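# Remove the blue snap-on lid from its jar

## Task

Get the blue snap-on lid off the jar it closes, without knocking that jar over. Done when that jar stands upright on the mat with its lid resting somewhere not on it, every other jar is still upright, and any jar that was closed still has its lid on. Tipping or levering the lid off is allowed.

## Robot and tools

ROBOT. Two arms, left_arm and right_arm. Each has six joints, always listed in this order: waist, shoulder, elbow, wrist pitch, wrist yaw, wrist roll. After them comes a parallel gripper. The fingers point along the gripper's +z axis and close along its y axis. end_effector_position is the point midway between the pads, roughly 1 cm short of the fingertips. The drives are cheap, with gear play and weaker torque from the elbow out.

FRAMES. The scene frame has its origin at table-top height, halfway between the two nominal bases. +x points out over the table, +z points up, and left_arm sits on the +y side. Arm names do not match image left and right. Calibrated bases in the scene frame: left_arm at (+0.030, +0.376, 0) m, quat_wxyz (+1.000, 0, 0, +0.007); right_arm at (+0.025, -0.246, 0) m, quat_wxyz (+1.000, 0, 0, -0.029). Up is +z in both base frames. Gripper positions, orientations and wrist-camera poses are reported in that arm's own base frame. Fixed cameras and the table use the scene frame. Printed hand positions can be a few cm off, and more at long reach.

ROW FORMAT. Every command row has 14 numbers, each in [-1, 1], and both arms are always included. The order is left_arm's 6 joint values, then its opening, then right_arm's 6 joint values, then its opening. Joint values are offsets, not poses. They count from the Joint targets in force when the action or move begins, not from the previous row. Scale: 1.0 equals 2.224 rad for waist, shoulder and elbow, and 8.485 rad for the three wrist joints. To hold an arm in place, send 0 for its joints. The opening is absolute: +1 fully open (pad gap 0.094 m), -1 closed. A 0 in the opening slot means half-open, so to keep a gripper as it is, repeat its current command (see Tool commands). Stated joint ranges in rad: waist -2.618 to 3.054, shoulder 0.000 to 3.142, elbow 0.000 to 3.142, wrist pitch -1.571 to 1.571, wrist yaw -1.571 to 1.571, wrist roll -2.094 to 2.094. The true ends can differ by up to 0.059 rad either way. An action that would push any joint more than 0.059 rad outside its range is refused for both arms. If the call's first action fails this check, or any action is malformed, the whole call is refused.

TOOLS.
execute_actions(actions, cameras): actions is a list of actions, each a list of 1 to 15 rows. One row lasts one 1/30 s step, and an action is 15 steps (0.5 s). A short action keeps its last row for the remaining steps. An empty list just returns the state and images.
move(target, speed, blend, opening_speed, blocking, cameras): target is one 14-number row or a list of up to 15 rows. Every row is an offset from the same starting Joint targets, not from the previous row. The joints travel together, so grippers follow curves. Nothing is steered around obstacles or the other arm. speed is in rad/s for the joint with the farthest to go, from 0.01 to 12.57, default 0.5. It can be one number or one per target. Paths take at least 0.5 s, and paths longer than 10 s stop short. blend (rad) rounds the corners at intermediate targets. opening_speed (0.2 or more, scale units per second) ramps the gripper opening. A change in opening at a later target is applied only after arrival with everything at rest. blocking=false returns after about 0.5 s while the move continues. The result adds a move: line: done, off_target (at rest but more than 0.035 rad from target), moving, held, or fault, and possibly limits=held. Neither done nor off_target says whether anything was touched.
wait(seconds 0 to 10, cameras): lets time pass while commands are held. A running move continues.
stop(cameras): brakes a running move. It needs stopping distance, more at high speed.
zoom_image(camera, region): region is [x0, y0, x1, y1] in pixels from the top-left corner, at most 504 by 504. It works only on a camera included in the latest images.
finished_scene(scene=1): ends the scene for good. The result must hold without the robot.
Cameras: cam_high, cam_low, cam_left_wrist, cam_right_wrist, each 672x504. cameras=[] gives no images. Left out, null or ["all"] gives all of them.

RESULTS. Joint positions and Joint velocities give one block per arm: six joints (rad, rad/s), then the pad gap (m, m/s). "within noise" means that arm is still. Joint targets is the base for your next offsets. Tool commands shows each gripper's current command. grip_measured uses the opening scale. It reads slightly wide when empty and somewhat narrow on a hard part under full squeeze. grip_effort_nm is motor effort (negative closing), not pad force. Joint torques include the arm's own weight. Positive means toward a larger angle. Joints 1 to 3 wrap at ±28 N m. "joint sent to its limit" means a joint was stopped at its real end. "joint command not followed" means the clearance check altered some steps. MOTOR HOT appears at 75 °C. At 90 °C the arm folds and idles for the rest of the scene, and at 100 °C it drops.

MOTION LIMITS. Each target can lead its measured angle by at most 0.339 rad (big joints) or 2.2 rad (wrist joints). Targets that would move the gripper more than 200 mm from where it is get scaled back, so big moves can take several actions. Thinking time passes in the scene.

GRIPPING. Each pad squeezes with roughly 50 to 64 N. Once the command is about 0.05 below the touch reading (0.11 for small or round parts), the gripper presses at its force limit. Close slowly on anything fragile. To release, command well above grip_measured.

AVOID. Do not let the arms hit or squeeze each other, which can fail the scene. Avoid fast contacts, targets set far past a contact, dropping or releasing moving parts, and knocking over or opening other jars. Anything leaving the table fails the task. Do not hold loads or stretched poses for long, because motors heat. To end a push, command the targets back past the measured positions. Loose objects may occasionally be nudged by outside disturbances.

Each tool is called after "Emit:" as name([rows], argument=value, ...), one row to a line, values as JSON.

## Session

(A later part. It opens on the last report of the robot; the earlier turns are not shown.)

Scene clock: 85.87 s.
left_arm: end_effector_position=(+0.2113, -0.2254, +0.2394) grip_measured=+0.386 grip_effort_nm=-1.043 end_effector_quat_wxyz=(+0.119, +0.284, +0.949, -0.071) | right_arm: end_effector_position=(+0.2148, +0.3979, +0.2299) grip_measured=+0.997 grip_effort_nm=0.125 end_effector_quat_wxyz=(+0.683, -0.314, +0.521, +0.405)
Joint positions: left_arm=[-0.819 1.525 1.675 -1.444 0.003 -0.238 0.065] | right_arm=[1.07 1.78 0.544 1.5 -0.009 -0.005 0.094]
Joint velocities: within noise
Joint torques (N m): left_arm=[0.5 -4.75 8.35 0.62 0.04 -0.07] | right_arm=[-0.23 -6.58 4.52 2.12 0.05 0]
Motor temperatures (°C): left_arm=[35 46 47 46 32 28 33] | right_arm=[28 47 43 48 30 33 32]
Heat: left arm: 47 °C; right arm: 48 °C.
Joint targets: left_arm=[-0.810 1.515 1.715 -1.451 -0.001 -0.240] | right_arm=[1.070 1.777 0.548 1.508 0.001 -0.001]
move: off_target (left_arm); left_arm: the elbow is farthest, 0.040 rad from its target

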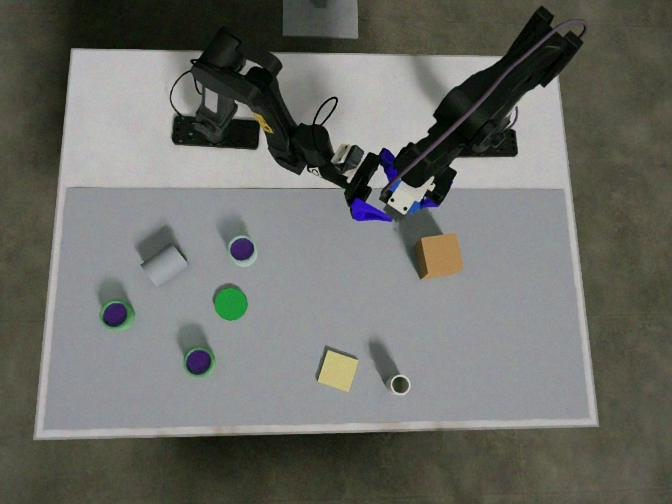

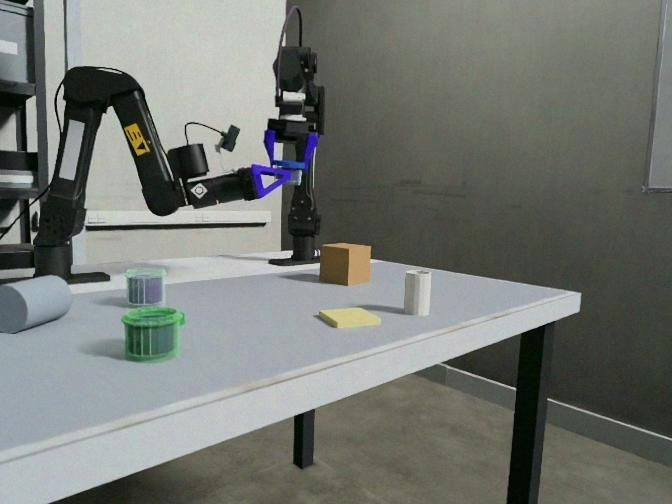

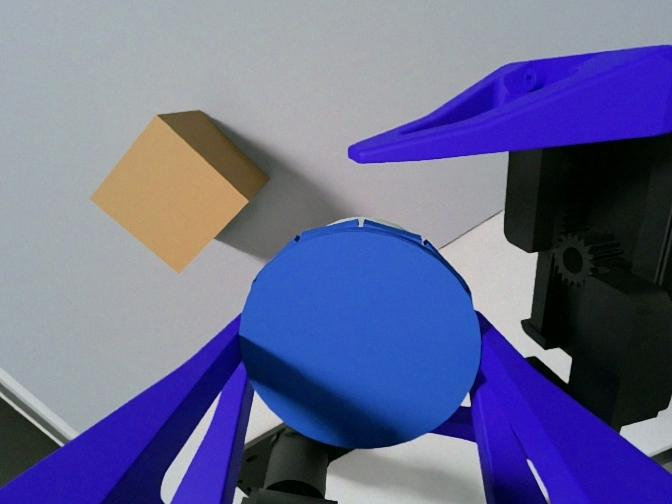

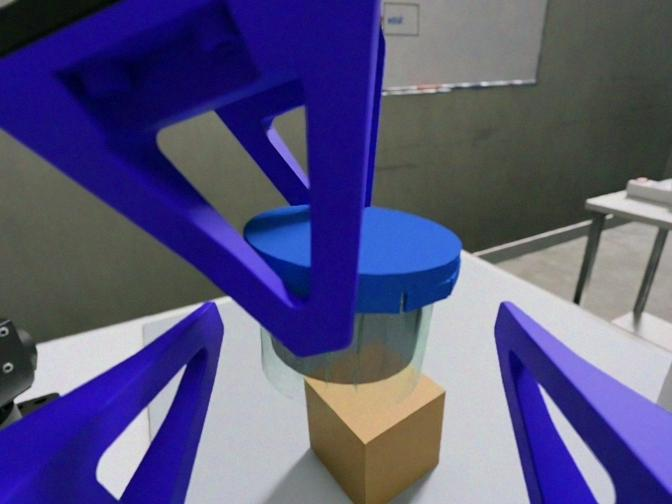

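Emit:
move([
  [0,0,0,0,0,0,0.25,0,-0.0989,-0.0935,-0.0093,0,0,1],
  [0,0,0,0,0,0,0.25,0,-0.2062,-0.161,-0.0283,0,0,1],
  [0,0,0,0,0,0,0.25,-0.21,-0.2062,-0.161,-0.0283,0,0,1],
  [0,-0.0247,-0.3912,0.1109,0,0.0283,0.25,-0.21,-0.2062,-0.161,-0.0283,0,0,1],
], speed=[0.3,0.5,0.7,0.5])

Emit:
zoom_image(camera="cam_low", region=[230, 210, 330, 300])

Scene clock: 91.60 s.
left_arm: end_effector_position=(+0.2103, -0.2243, +0.0400) grip_measured=+0.386 grip_effort_nm=-1.043 end_effector_quat_wxyz=(+0.139, +0.387, +0.909, -0.063) | right_arm: end_effector_position=(+0.2976, +0.2047, +0.2196) grip_measured=+0.997 grip_effort_nm=0.120 end_effector_quat_wxyz=(+0.731, -0.189, +0.616, +0.226)
Joint positions: left_arm=[-0.819 1.508 0.838 -0.594 0.003 -0.014 0.065] | right_arm=[0.602 1.342 0.198 1.314 0.005 0.001 0.094]
Joint velocities: within noise
Joint torques (N m): left_arm=[0.43 -7.99 6.13 1.74 0.06 0.11] | right_arm=[-0.5 -4.44 3.81 1.51 0.01 0.04]
Motor temperatures (°C): left_arm=[35 46 46 46 32 28 33] | right_arm=[28 47 43 46 30 33 31]
Heat: left arm: 46 °C; right arm: 47 °C.
Joint targets: left_arm=[-0.810 1.460 0.845 -0.510 -0.001 0.000] | right_arm=[0.603 1.319 0.190 1.268 0.001 -0.001]
move: off_target (left_arm, right_arm); left_arm: the wrist pitch is farthest, 0.084 rad from its target; right_arm: the wrist pitch is farthest, 0.046 rad from its target

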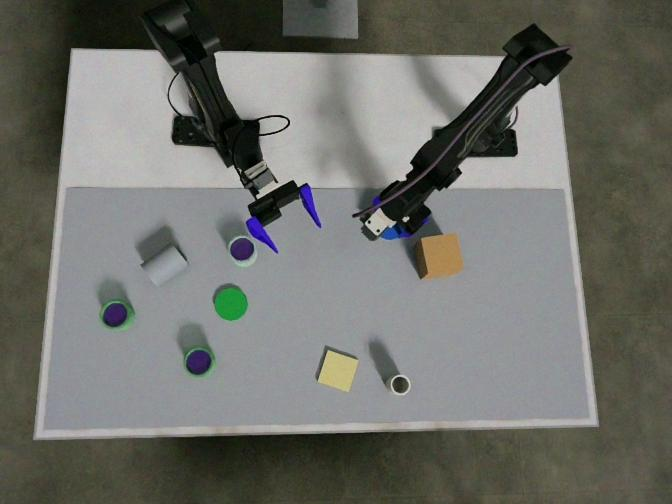

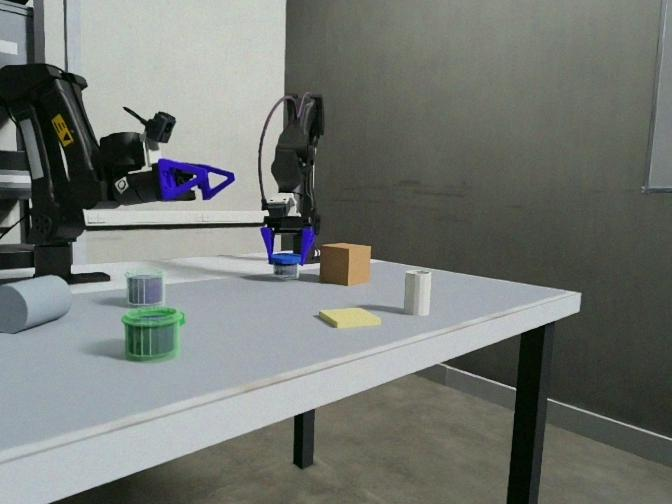

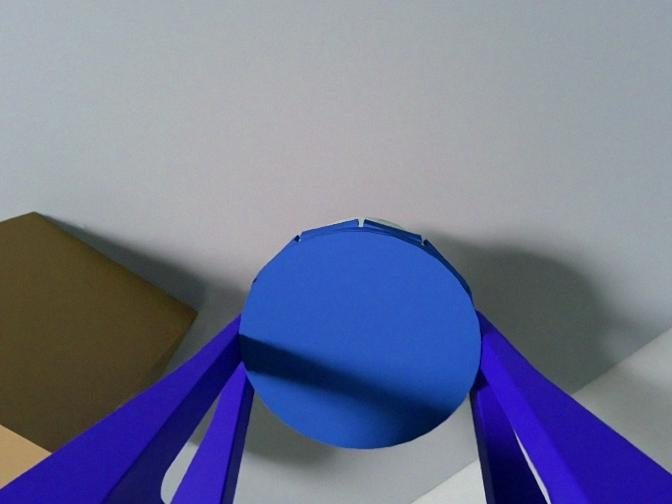

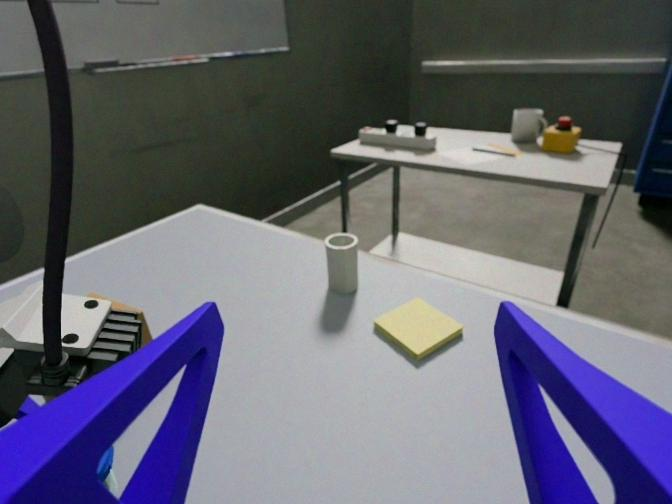

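Scaled by 5.040 from the camera's 672x504 image, which has a finer 960x720 frame.

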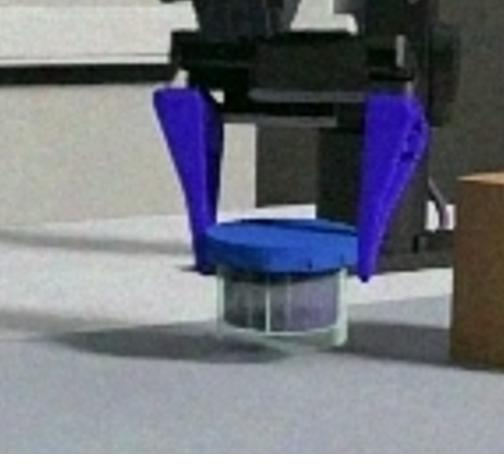

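Emit:
move(target=[0,0.0027,-0.0238,0.0134,0,0,0.25,0,0,0,0,0,0,1], speed=0.08)

Emit:
zoom_image(camera="cam_low", region=[230, 210, 330, 300])

Scene clock: 93.90 s.
left_arm: end_effector_position=(+0.2159, -0.2304, +0.0336) grip_measured=+0.386 grip_effort_nm=-1.043 end_effector_quat_wxyz=(+0.165, +0.386, +0.905, -0.075) | right_arm: end_effector_position=(+0.2976, +0.2047, +0.2196) grip_measured=+0.997 grip_effort_nm=0.125 end_effector_quat_wxyz=(+0.731, -0.189, +0.616, +0.226)
Joint positions: left_arm=[-0.819 1.508 0.788 -0.487 0.003 -0.014 0.065] | right_arm=[0.602 1.342 0.198 1.314 0.005 0.001 0.094]
Joint velocities: within noise
Joint torques (N m): left_arm=[0.5 -7.42 5.76 1.96 0.02 0.11] | right_arm=[-0.5 -4.34 3.74 1.55 0.05 0.02]
Motor temperatures (°C): left_arm=[35 46 46 46 32 28 33] | right_arm=[28 46 42 46 30 33 31]
Heat: left arm: 46 °C; right arm: 46 °C.
Joint targets: left_arm=[-0.810 1.466 0.792 -0.397 -0.001 0.000] | right_arm=[0.603 1.319 0.190 1.268 0.001 -0.001]
move: off_target (left_arm, right_arm); left_arm: the wrist pitch is farthest, 0.090 rad from its target; right_arm: the wrist pitch is farthest, 0.046 rad from its target

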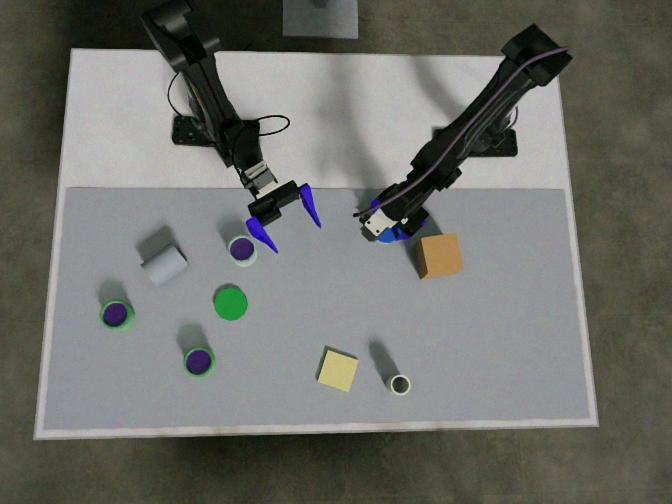

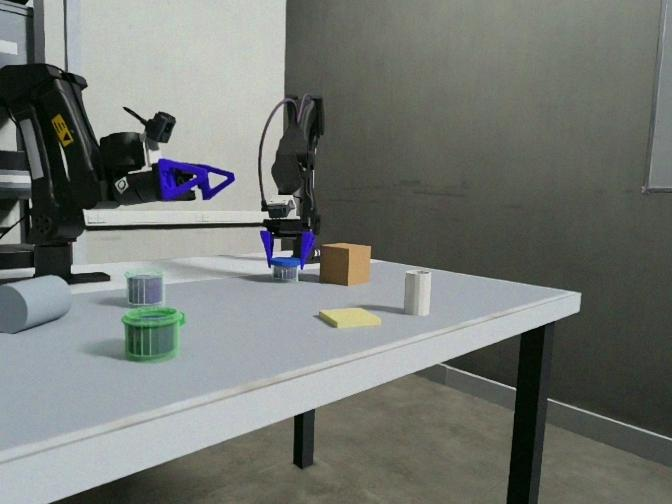

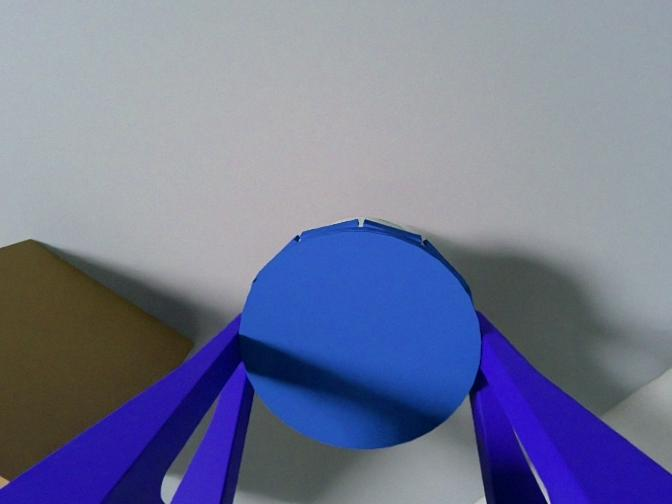

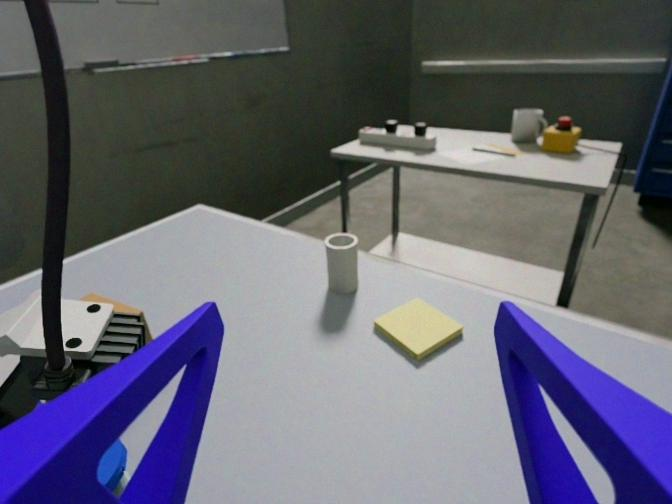

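Scaled by 5.040 from the camera's 672x504 image, which has a finer 960x720 frame.

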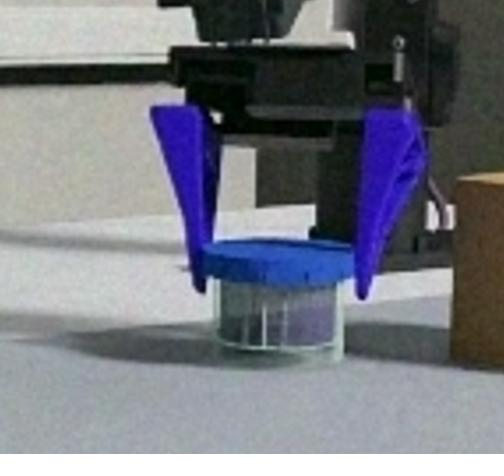

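Emit:
move([
  [0,0.004,-0.002,0,0,0,0.25,0,0,0,0,0,0,1],
  [0,0.004,-0.002,0,0,0,1,0,0,0,0,0,0,1],
], speed=0.08, opening_speed=0.5)

Emit:
zoom_image(camera="cam_low", region=[230, 210, 330, 300])

Scene clock: 96.60 s.
left_arm: end_effector_position=(+0.2191, -0.2333, +0.0353) grip_measured=+0.998 grip_effort_nm=0.085 end_effector_quat_wxyz=(+0.175, +0.387, +0.902, -0.076) | right_arm: end_effector_position=(+0.2976, +0.2047, +0.2196) grip_measured=+0.997 grip_effort_nm=0.120 end_effector_quat_wxyz=(+0.731, -0.189, +0.616, +0.226)
Joint positions: left_arm=[-0.821 1.508 0.788 -0.468 -0.002 -0.011 0.094] | right_arm=[0.602 1.342 0.198 1.314 0.005 0.001 0.094]
Joint velocities: within noise
Joint torques (N m): left_arm=[0.59 -6.65 5.59 1.75 -0.01 0.09] | right_arm=[-0.4 -4.22 3.78 1.59 0.02 0.04]
Motor temperatures (°C): left_arm=[35 46 46 47 32 28 32] | right_arm=[28 46 42 45 30 33 31]
Heat: left arm: 47 °C; right arm: 46 °C.
Joint targets: left_arm=[-0.810 1.475 0.787 -0.397 -0.001 0.000] | right_arm=[0.603 1.319 0.190 1.268 0.001 -0.001]
move: off_target (left_arm, right_arm); target 2's new numbers were sent with left_arm's wrist pitch 0.090 rad from that target; left_arm: the wrist pitch is farthest, 0.071 rad from its target; right_arm: the wrist pitch is farthest, 0.046 rad from its target

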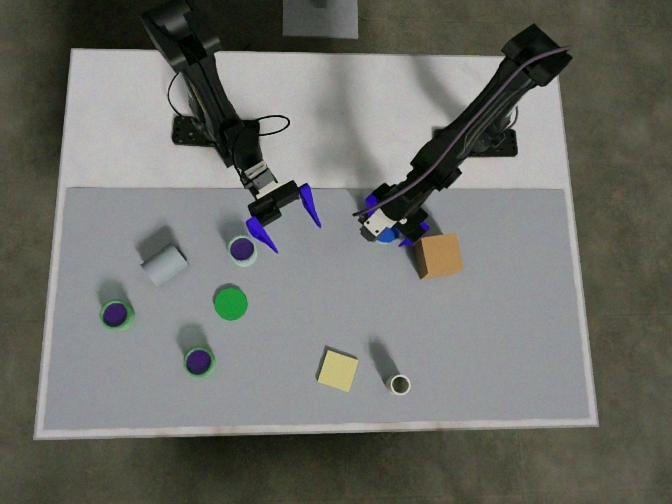

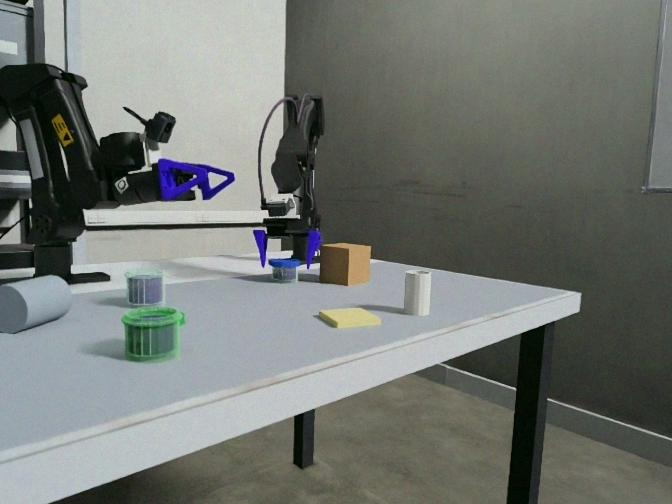

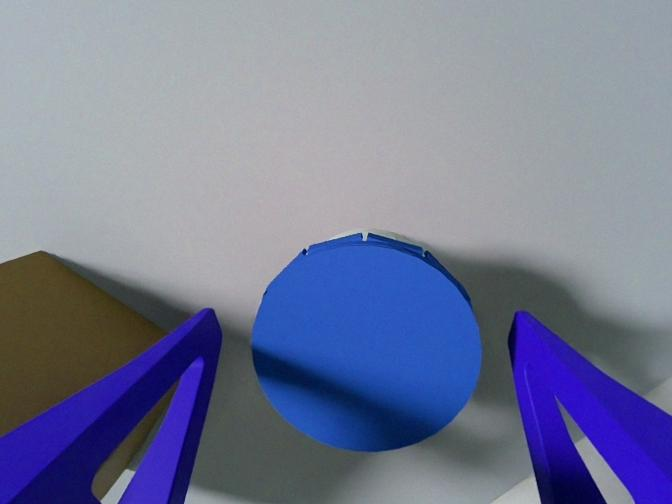

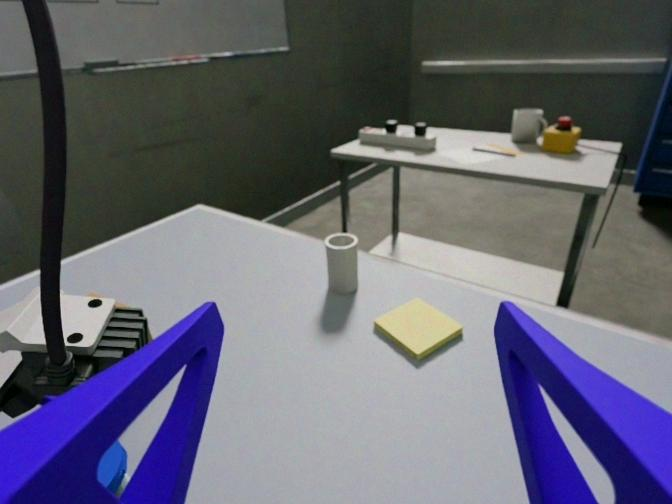

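Scaled by 5.040 from the camera's 672x504 image, which has a finer 960x720 frame.

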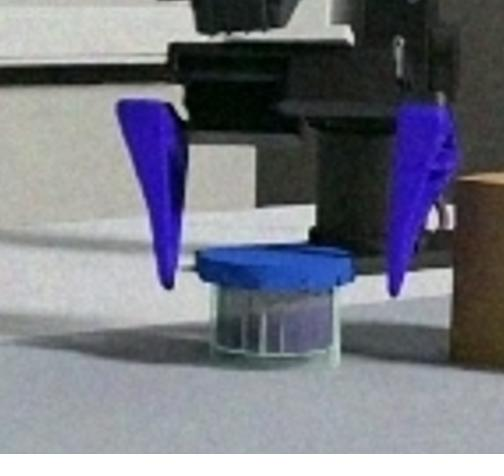

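Emit:
move([
  [0,0,0.1124,-0.0295,0,0,1,0,0,0,0,0,0,1],
  [0.0031,0.1012,0.2554,-0.0935,0,-0.2121,1,0,0,0,0,0,0,1],
], speed=[0.4,1.0])

Scene clock: 101.67 s.
left_arm: end_effector_position=(+0.2099, -0.2234, +0.0948) grip_measured=+0.998 grip_effort_nm=0.081 end_effector_quat_wxyz=(-0.002, -0.465, +0.885, -0.008) | right_arm: end_effector_position=(+0.2976, +0.2047, +0.2196) grip_measured=+0.997 grip_effort_nm=0.120 end_effector_quat_wxyz=(+0.731, -0.189, +0.616, +0.226)
Joint positions: left_arm=[-0.815 1.7 1.312 -1.169 0.009 -1.783 0.094] | right_arm=[0.602 1.342 0.198 1.314 0.005 0.001 0.094]
Joint velocities: within noise
Joint torques (N m): left_arm=[0.58 -5.5 8.8 -0.1 -0.01 -0.12] | right_arm=[-0.46 -4.51 3.99 1.53 0.02 0.01]
Motor temperatures (°C): left_arm=[35 46 46 46 32 28 32] | right_arm=[28 46 42 45 30 33 31]
Heat: left arm: 46 °C; right arm: 46 °C.
Joint targets: left_arm=[-0.803 1.700 1.355 -1.190 -0.001 -1.799] | right_arm=[0.603 1.319 0.190 1.268 0.001 -0.001]
move: off_target (left_arm, right_arm); left_arm: the elbow is farthest, 0.044 rad from its target; right_arm: the wrist pitch is farthest, 0.046 rad from its target

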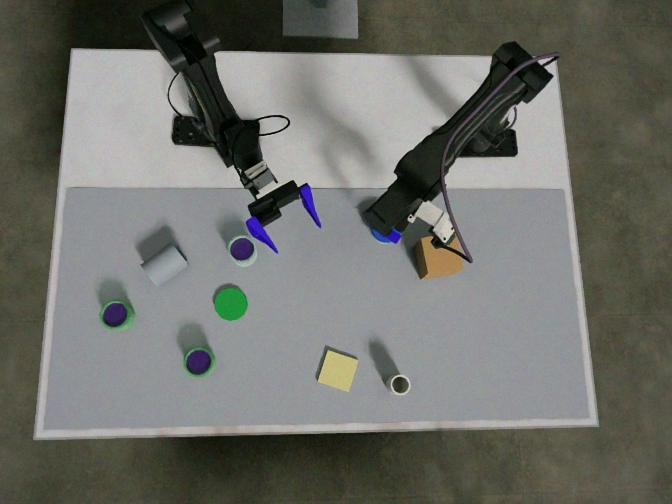

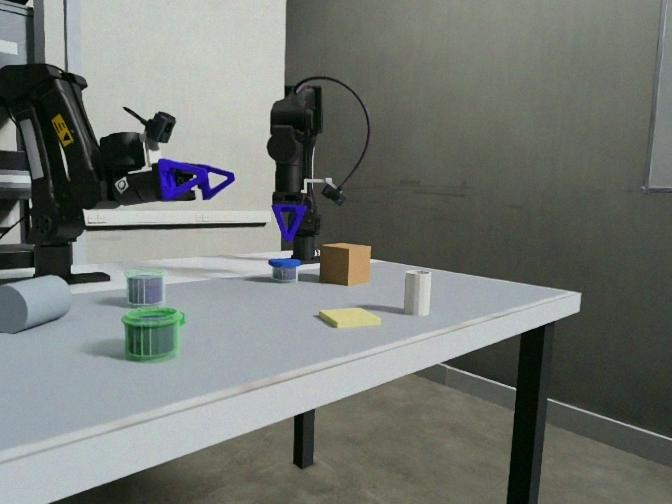

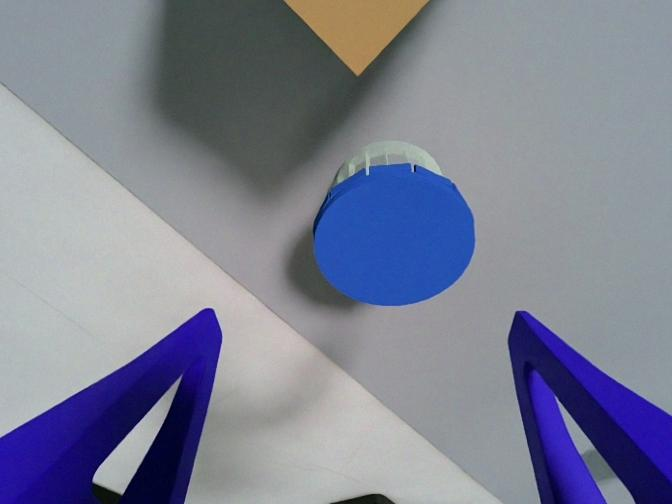

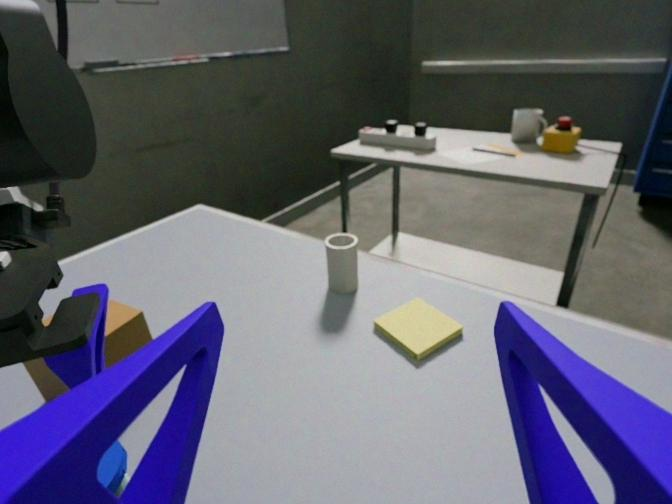

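Emit:
move(target=[0.0099,0.0301,-0.054,0.0283,0,0,1,0,0,0,0,0,0,1], speed=0.3)

Scene clock: 103.77 s.
left_arm: end_effector_position=(+0.2301, -0.2338, +0.0568) grip_measured=+0.998 grip_effort_nm=0.081 end_effector_quat_wxyz=(+0.004, -0.476, +0.879, -0.030) | right_arm: end_effector_position=(+0.2976, +0.2047, +0.2196) grip_measured=+0.997 grip_effort_nm=0.120 end_effector_quat_wxyz=(+0.731, -0.189, +0.616, +0.226)
Joint positions: left_arm=[-0.792 1.769 1.236 -0.979 0.009 -1.784 0.094] | right_arm=[0.602 1.342 0.198 1.314 0.005 0.001 0.094]
Joint velocities: within noise
Joint torques (N m): left_arm=[0.44 -6.24 5.31 0.58 0 -0.1] | right_arm=[-0.65 -4.45 4.04 1.56 0.04 0]
Motor temperatures (°C): left_arm=[35 46 46 46 32 28 32] | right_arm=[28 46 42 44 30 33 31]
Heat: left arm: 46 °C; right arm: 46 °C.
Joint targets: left_arm=[-0.781 1.767 1.235 -0.950 -0.001 -1.799] | right_arm=[0.603 1.319 0.190 1.268 0.001 -0.001]
move: off_target (right_arm); right_arm: the wrist pitch is farthest, 0.046 rad from its target

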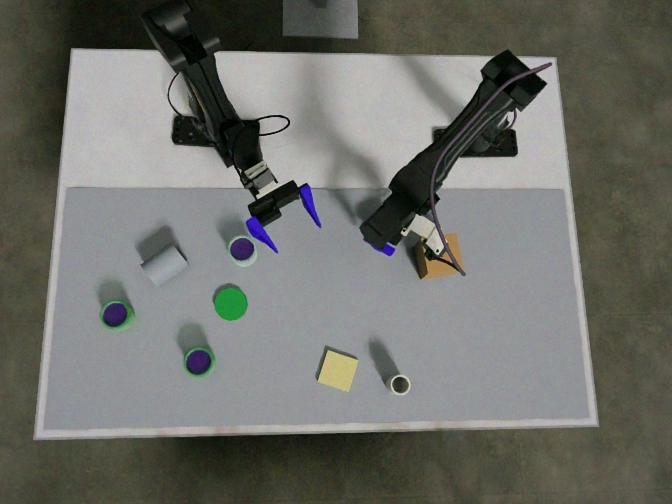

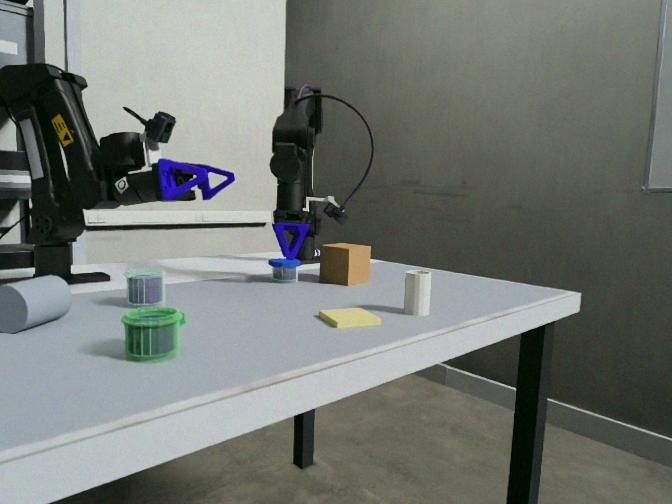

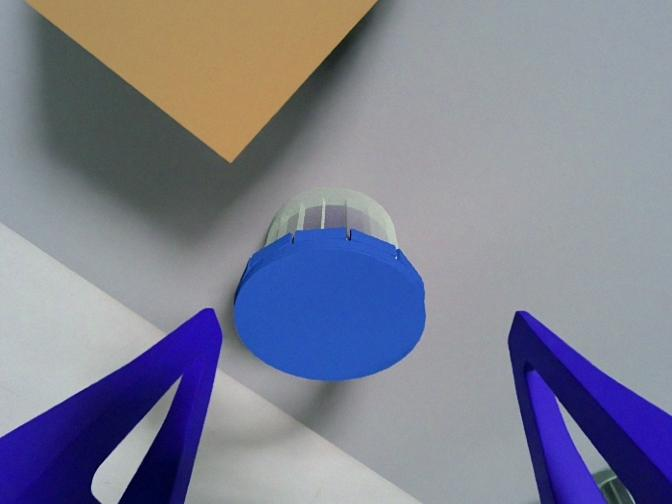

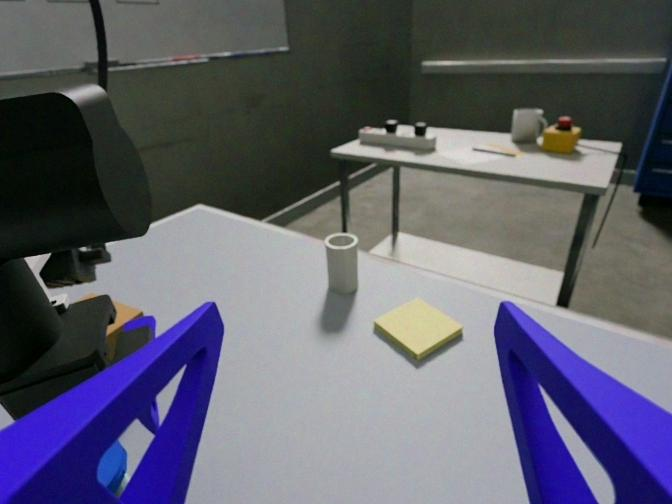

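Emit:
move([
  [-0.0108,0.0,-0.0075,0.0083,0,0,1,0,0,0,0,0,0,1],
  [-0.0108,0.0067,-0.0279,0.0083,0,0,1,0,0,0,0,0,0,1],
], speed=0.15)

Emit:
zoom_image(camera="cam_low", region=[230, 210, 330, 300])

Scene clock: 105.67 s.
left_arm: end_effector_position=(+0.2146, -0.2270, +0.0402) grip_measured=+0.999 grip_effort_nm=0.056 end_effector_quat_wxyz=(-0.007, -0.470, +0.883, -0.010) | right_arm: end_effector_position=(+0.2976, +0.2047, +0.2196) grip_measured=+0.997 grip_effort_nm=0.120 end_effector_quat_wxyz=(+0.731, -0.189, +0.616, +0.226)
Joint positions: left_arm=[-0.806 1.772 1.172 -0.956 0.02 -1.784 0.094] | right_arm=[0.602 1.342 0.198 1.314 0.005 0.001 0.094]
Joint velocities: within noise
Joint torques (N m): left_arm=[-0.38 -5.27 5.34 1.07 -0.11 -0.13] | right_arm=[-0.58 -4.6 4.04 1.55 0.01 0.03]
Motor temperatures (°C): left_arm=[35 45 45 46 32 28 32] | right_arm=[28 46 42 44 30 33 31]
Heat: left arm: 46 °C; right arm: 46 °C.
Joint targets: left_arm=[-0.805 1.782 1.173 -0.879 -0.001 -1.799] | right_arm=[0.603 1.319 0.190 1.268 0.001 -0.001]
move: off_target (left_arm, right_arm); left_arm: the wrist pitch is farthest, 0.076 rad from its target; right_arm: the wrist pitch is farthest, 0.046 rad from its target

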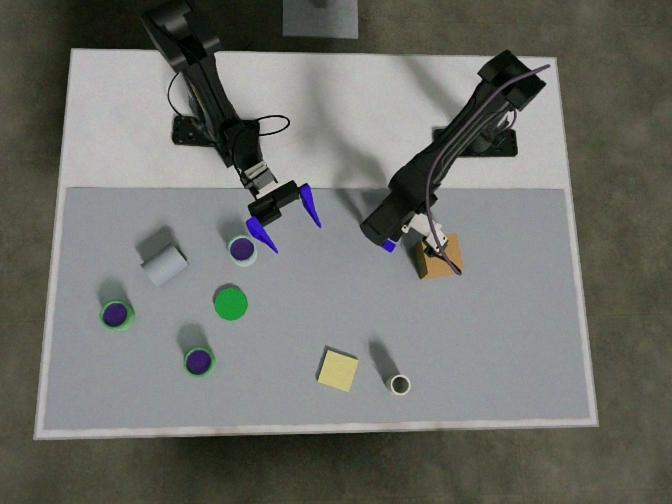

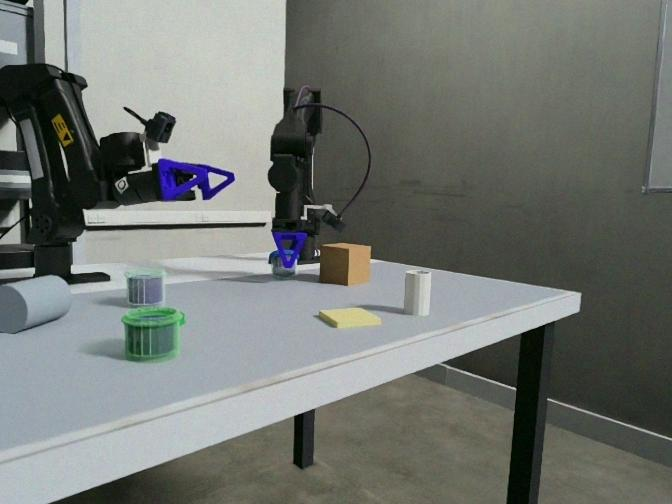

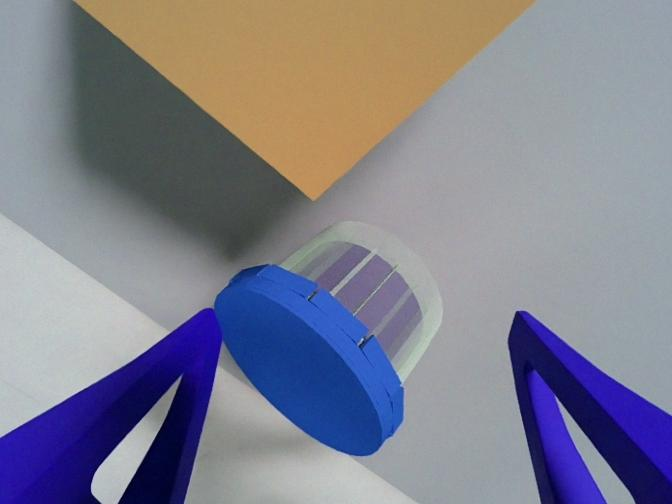

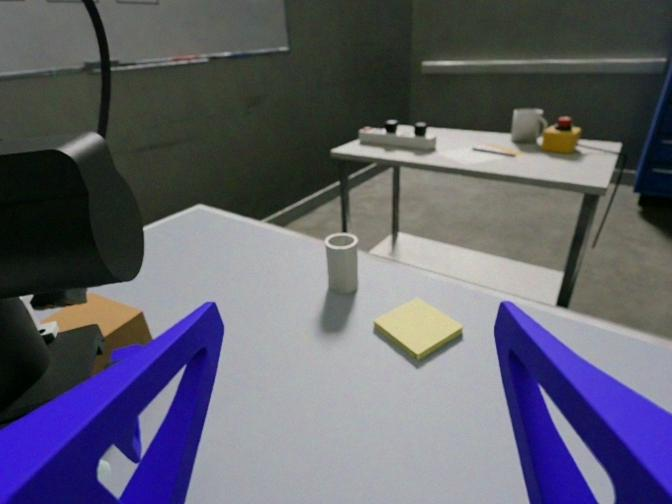

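Scaled by 5.040 from the camera's 672x504 image, which has a finer 960x720 frame.

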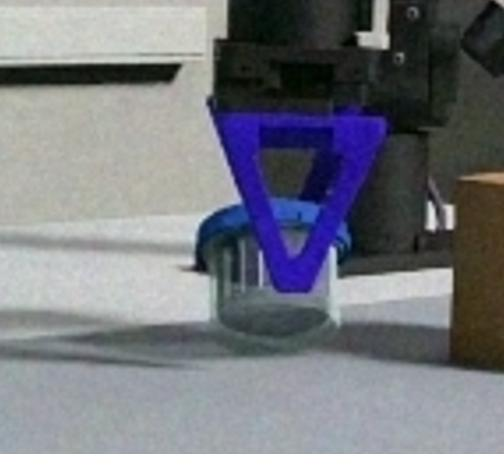

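Emit:
move(target=[0,-0.0067,0.03,0,0,0,1,0,0,0,0,0,0,1], speed=0.06)

Emit:
zoom_image(camera="cam_low", region=[230, 210, 330, 300])

Scene clock: 107.53 s.
left_arm: end_effector_position=(+0.2247, -0.2325, +0.0488) grip_measured=+0.999 grip_effort_nm=0.051 end_effector_quat_wxyz=(-0.003, -0.474, +0.880, -0.025) | right_arm: end_effector_position=(+0.2976, +0.2047, +0.2196) grip_measured=+0.997 grip_effort_nm=0.120 end_effector_quat_wxyz=(+0.731, -0.189, +0.616, +0.226)
Joint positions: left_arm=[-0.795 1.772 1.207 -0.959 0.02 -1.784 0.094] | right_arm=[0.602 1.342 0.198 1.314 0.005 0.001 0.094]
Joint velocities: within noise
Joint torques (N m): left_arm=[-0.39 -6.41 7.79 1.16 -0.1 -0.1] | right_arm=[-0.29 -4.46 3.92 1.58 0.03 0.02]
Motor temperatures (°C): left_arm=[35 45 45 46 32 28 32] | right_arm=[28 46 42 44 29 33 31]
Heat: left arm: 46 °C; right arm: 46 °C.
Joint targets: left_arm=[-0.805 1.767 1.240 -0.879 -0.001 -1.799] | right_arm=[0.603 1.319 0.190 1.268 0.001 -0.001]
move: off_target (left_arm, right_arm); left_arm: the wrist pitch is farthest, 0.080 rad from its target; right_arm: the wrist pitch is farthest, 0.046 rad from its target

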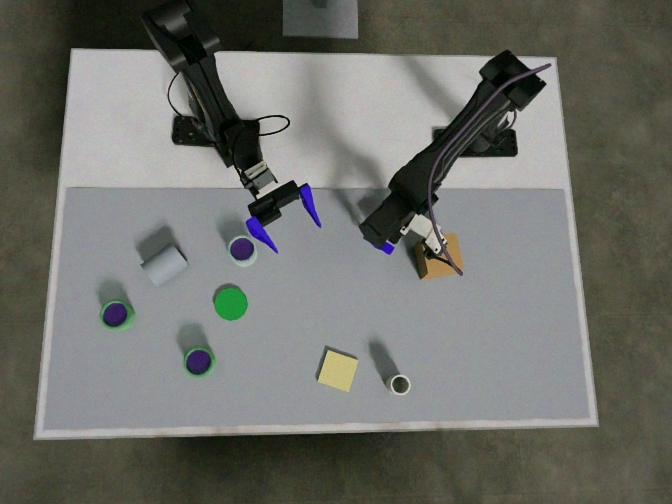

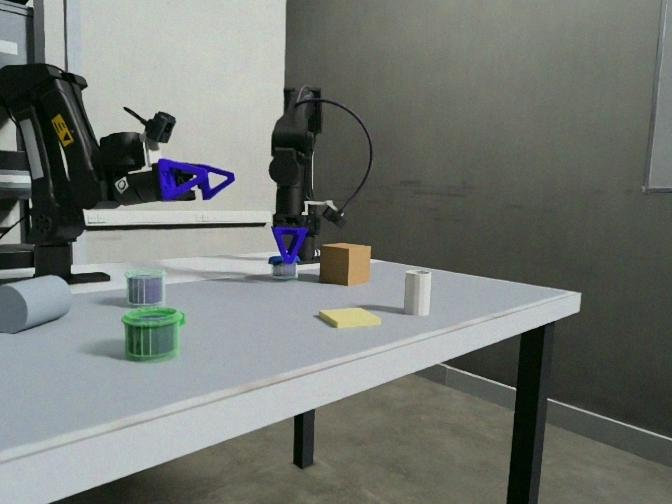

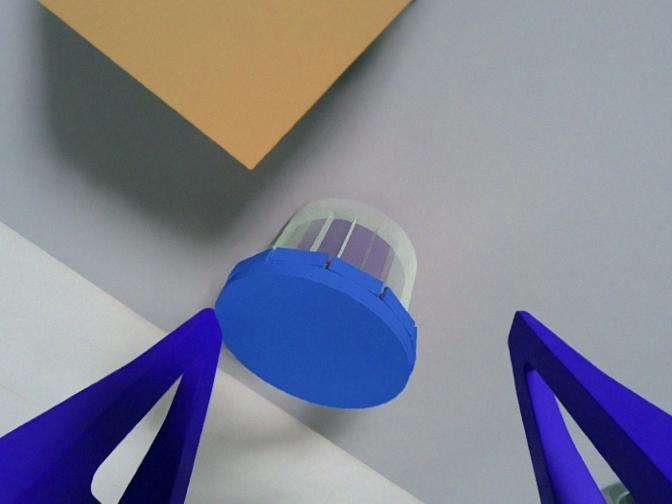

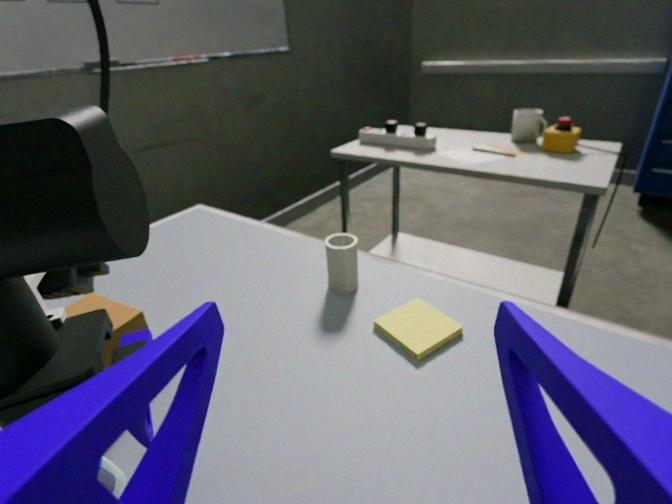

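Scaled by 5.040 from the camera's 672x504 image, which has a finer 960x720 frame.

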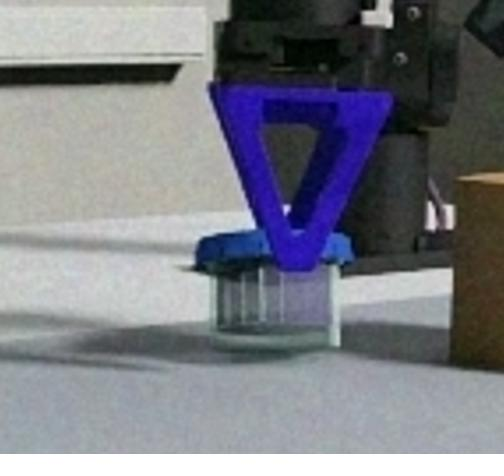

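Returning upright; continue lifting slowly.

Emit:
move(target=[0,-0.0045,0.018,0,0,0,1,0,0,0,0,0,0,1], speed=0.06)

Emit:
zoom_image(camera="cam_low", region=[230, 210, 330, 300])

Scene clock: 108.93 s.
left_arm: end_effector_position=(+0.2402, -0.2472, +0.0578) grip_measured=+0.999 grip_effort_nm=0.061 end_effector_quat_wxyz=(+0.010, -0.474, +0.879, -0.062) | right_arm: end_effector_position=(+0.2976, +0.2047, +0.2196) grip_measured=+0.997 grip_effort_nm=0.125 end_effector_quat_wxyz=(+0.731, -0.189, +0.616, +0.226)
Joint positions: left_arm=[-0.795 1.772 1.238 -0.913 0.015 -1.784 0.094] | right_arm=[0.602 1.342 0.198 1.314 0.005 0.001 0.094]
Joint velocities: within noise
Joint torques (N m): left_arm=[-0.4 -7.41 8.83 0.78 -0.07 -0.11] | right_arm=[-0.29 -4.37 3.86 1.54 0.1 -0.04]
Motor temperatures (°C): left_arm=[34 45 45 45 32 28 32] | right_arm=[28 46 42 44 29 33 31]
Heat: left arm: 45 °C; right arm: 46 °C.
Joint targets: left_arm=[-0.805 1.757 1.280 -0.879 -0.001 -1.799] | right_arm=[0.603 1.319 0.190 1.268 0.001 -0.001]
move: off_target (left_arm, right_arm); left_arm: the elbow is farthest, 0.042 rad from its target; right_arm: the wrist pitch is farthest, 0.046 rad from its target

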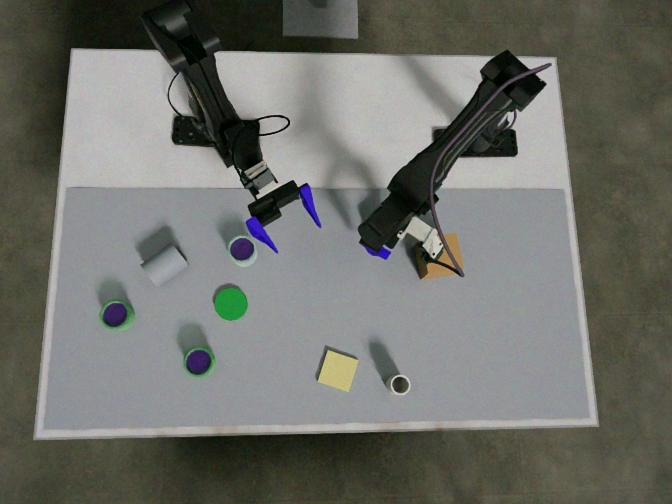

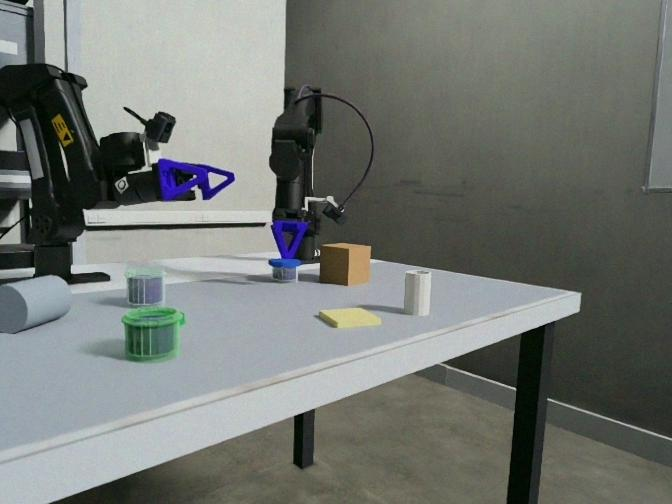

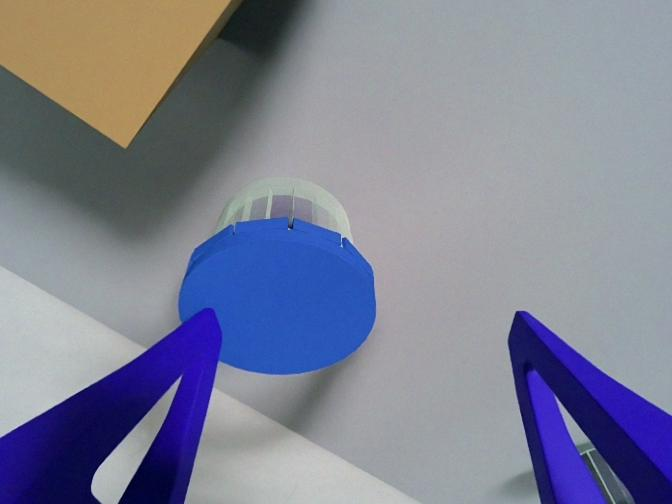

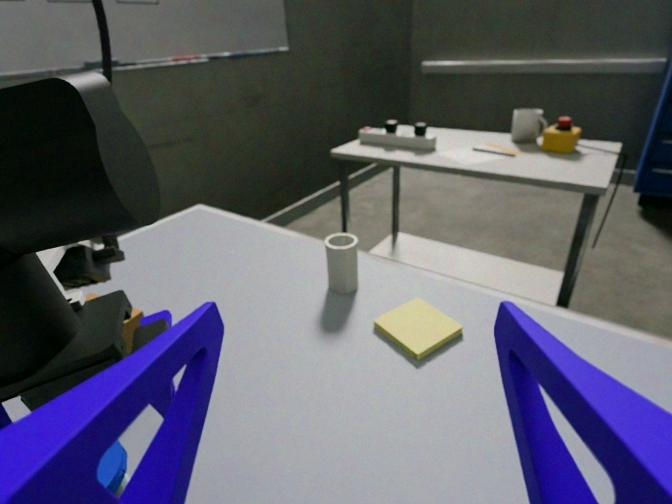

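Scaled by 5.040 from the camera's 672x504 image, which has a finer 960x720 frame.

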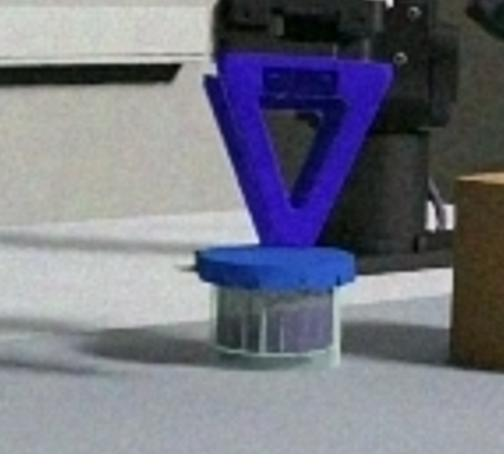

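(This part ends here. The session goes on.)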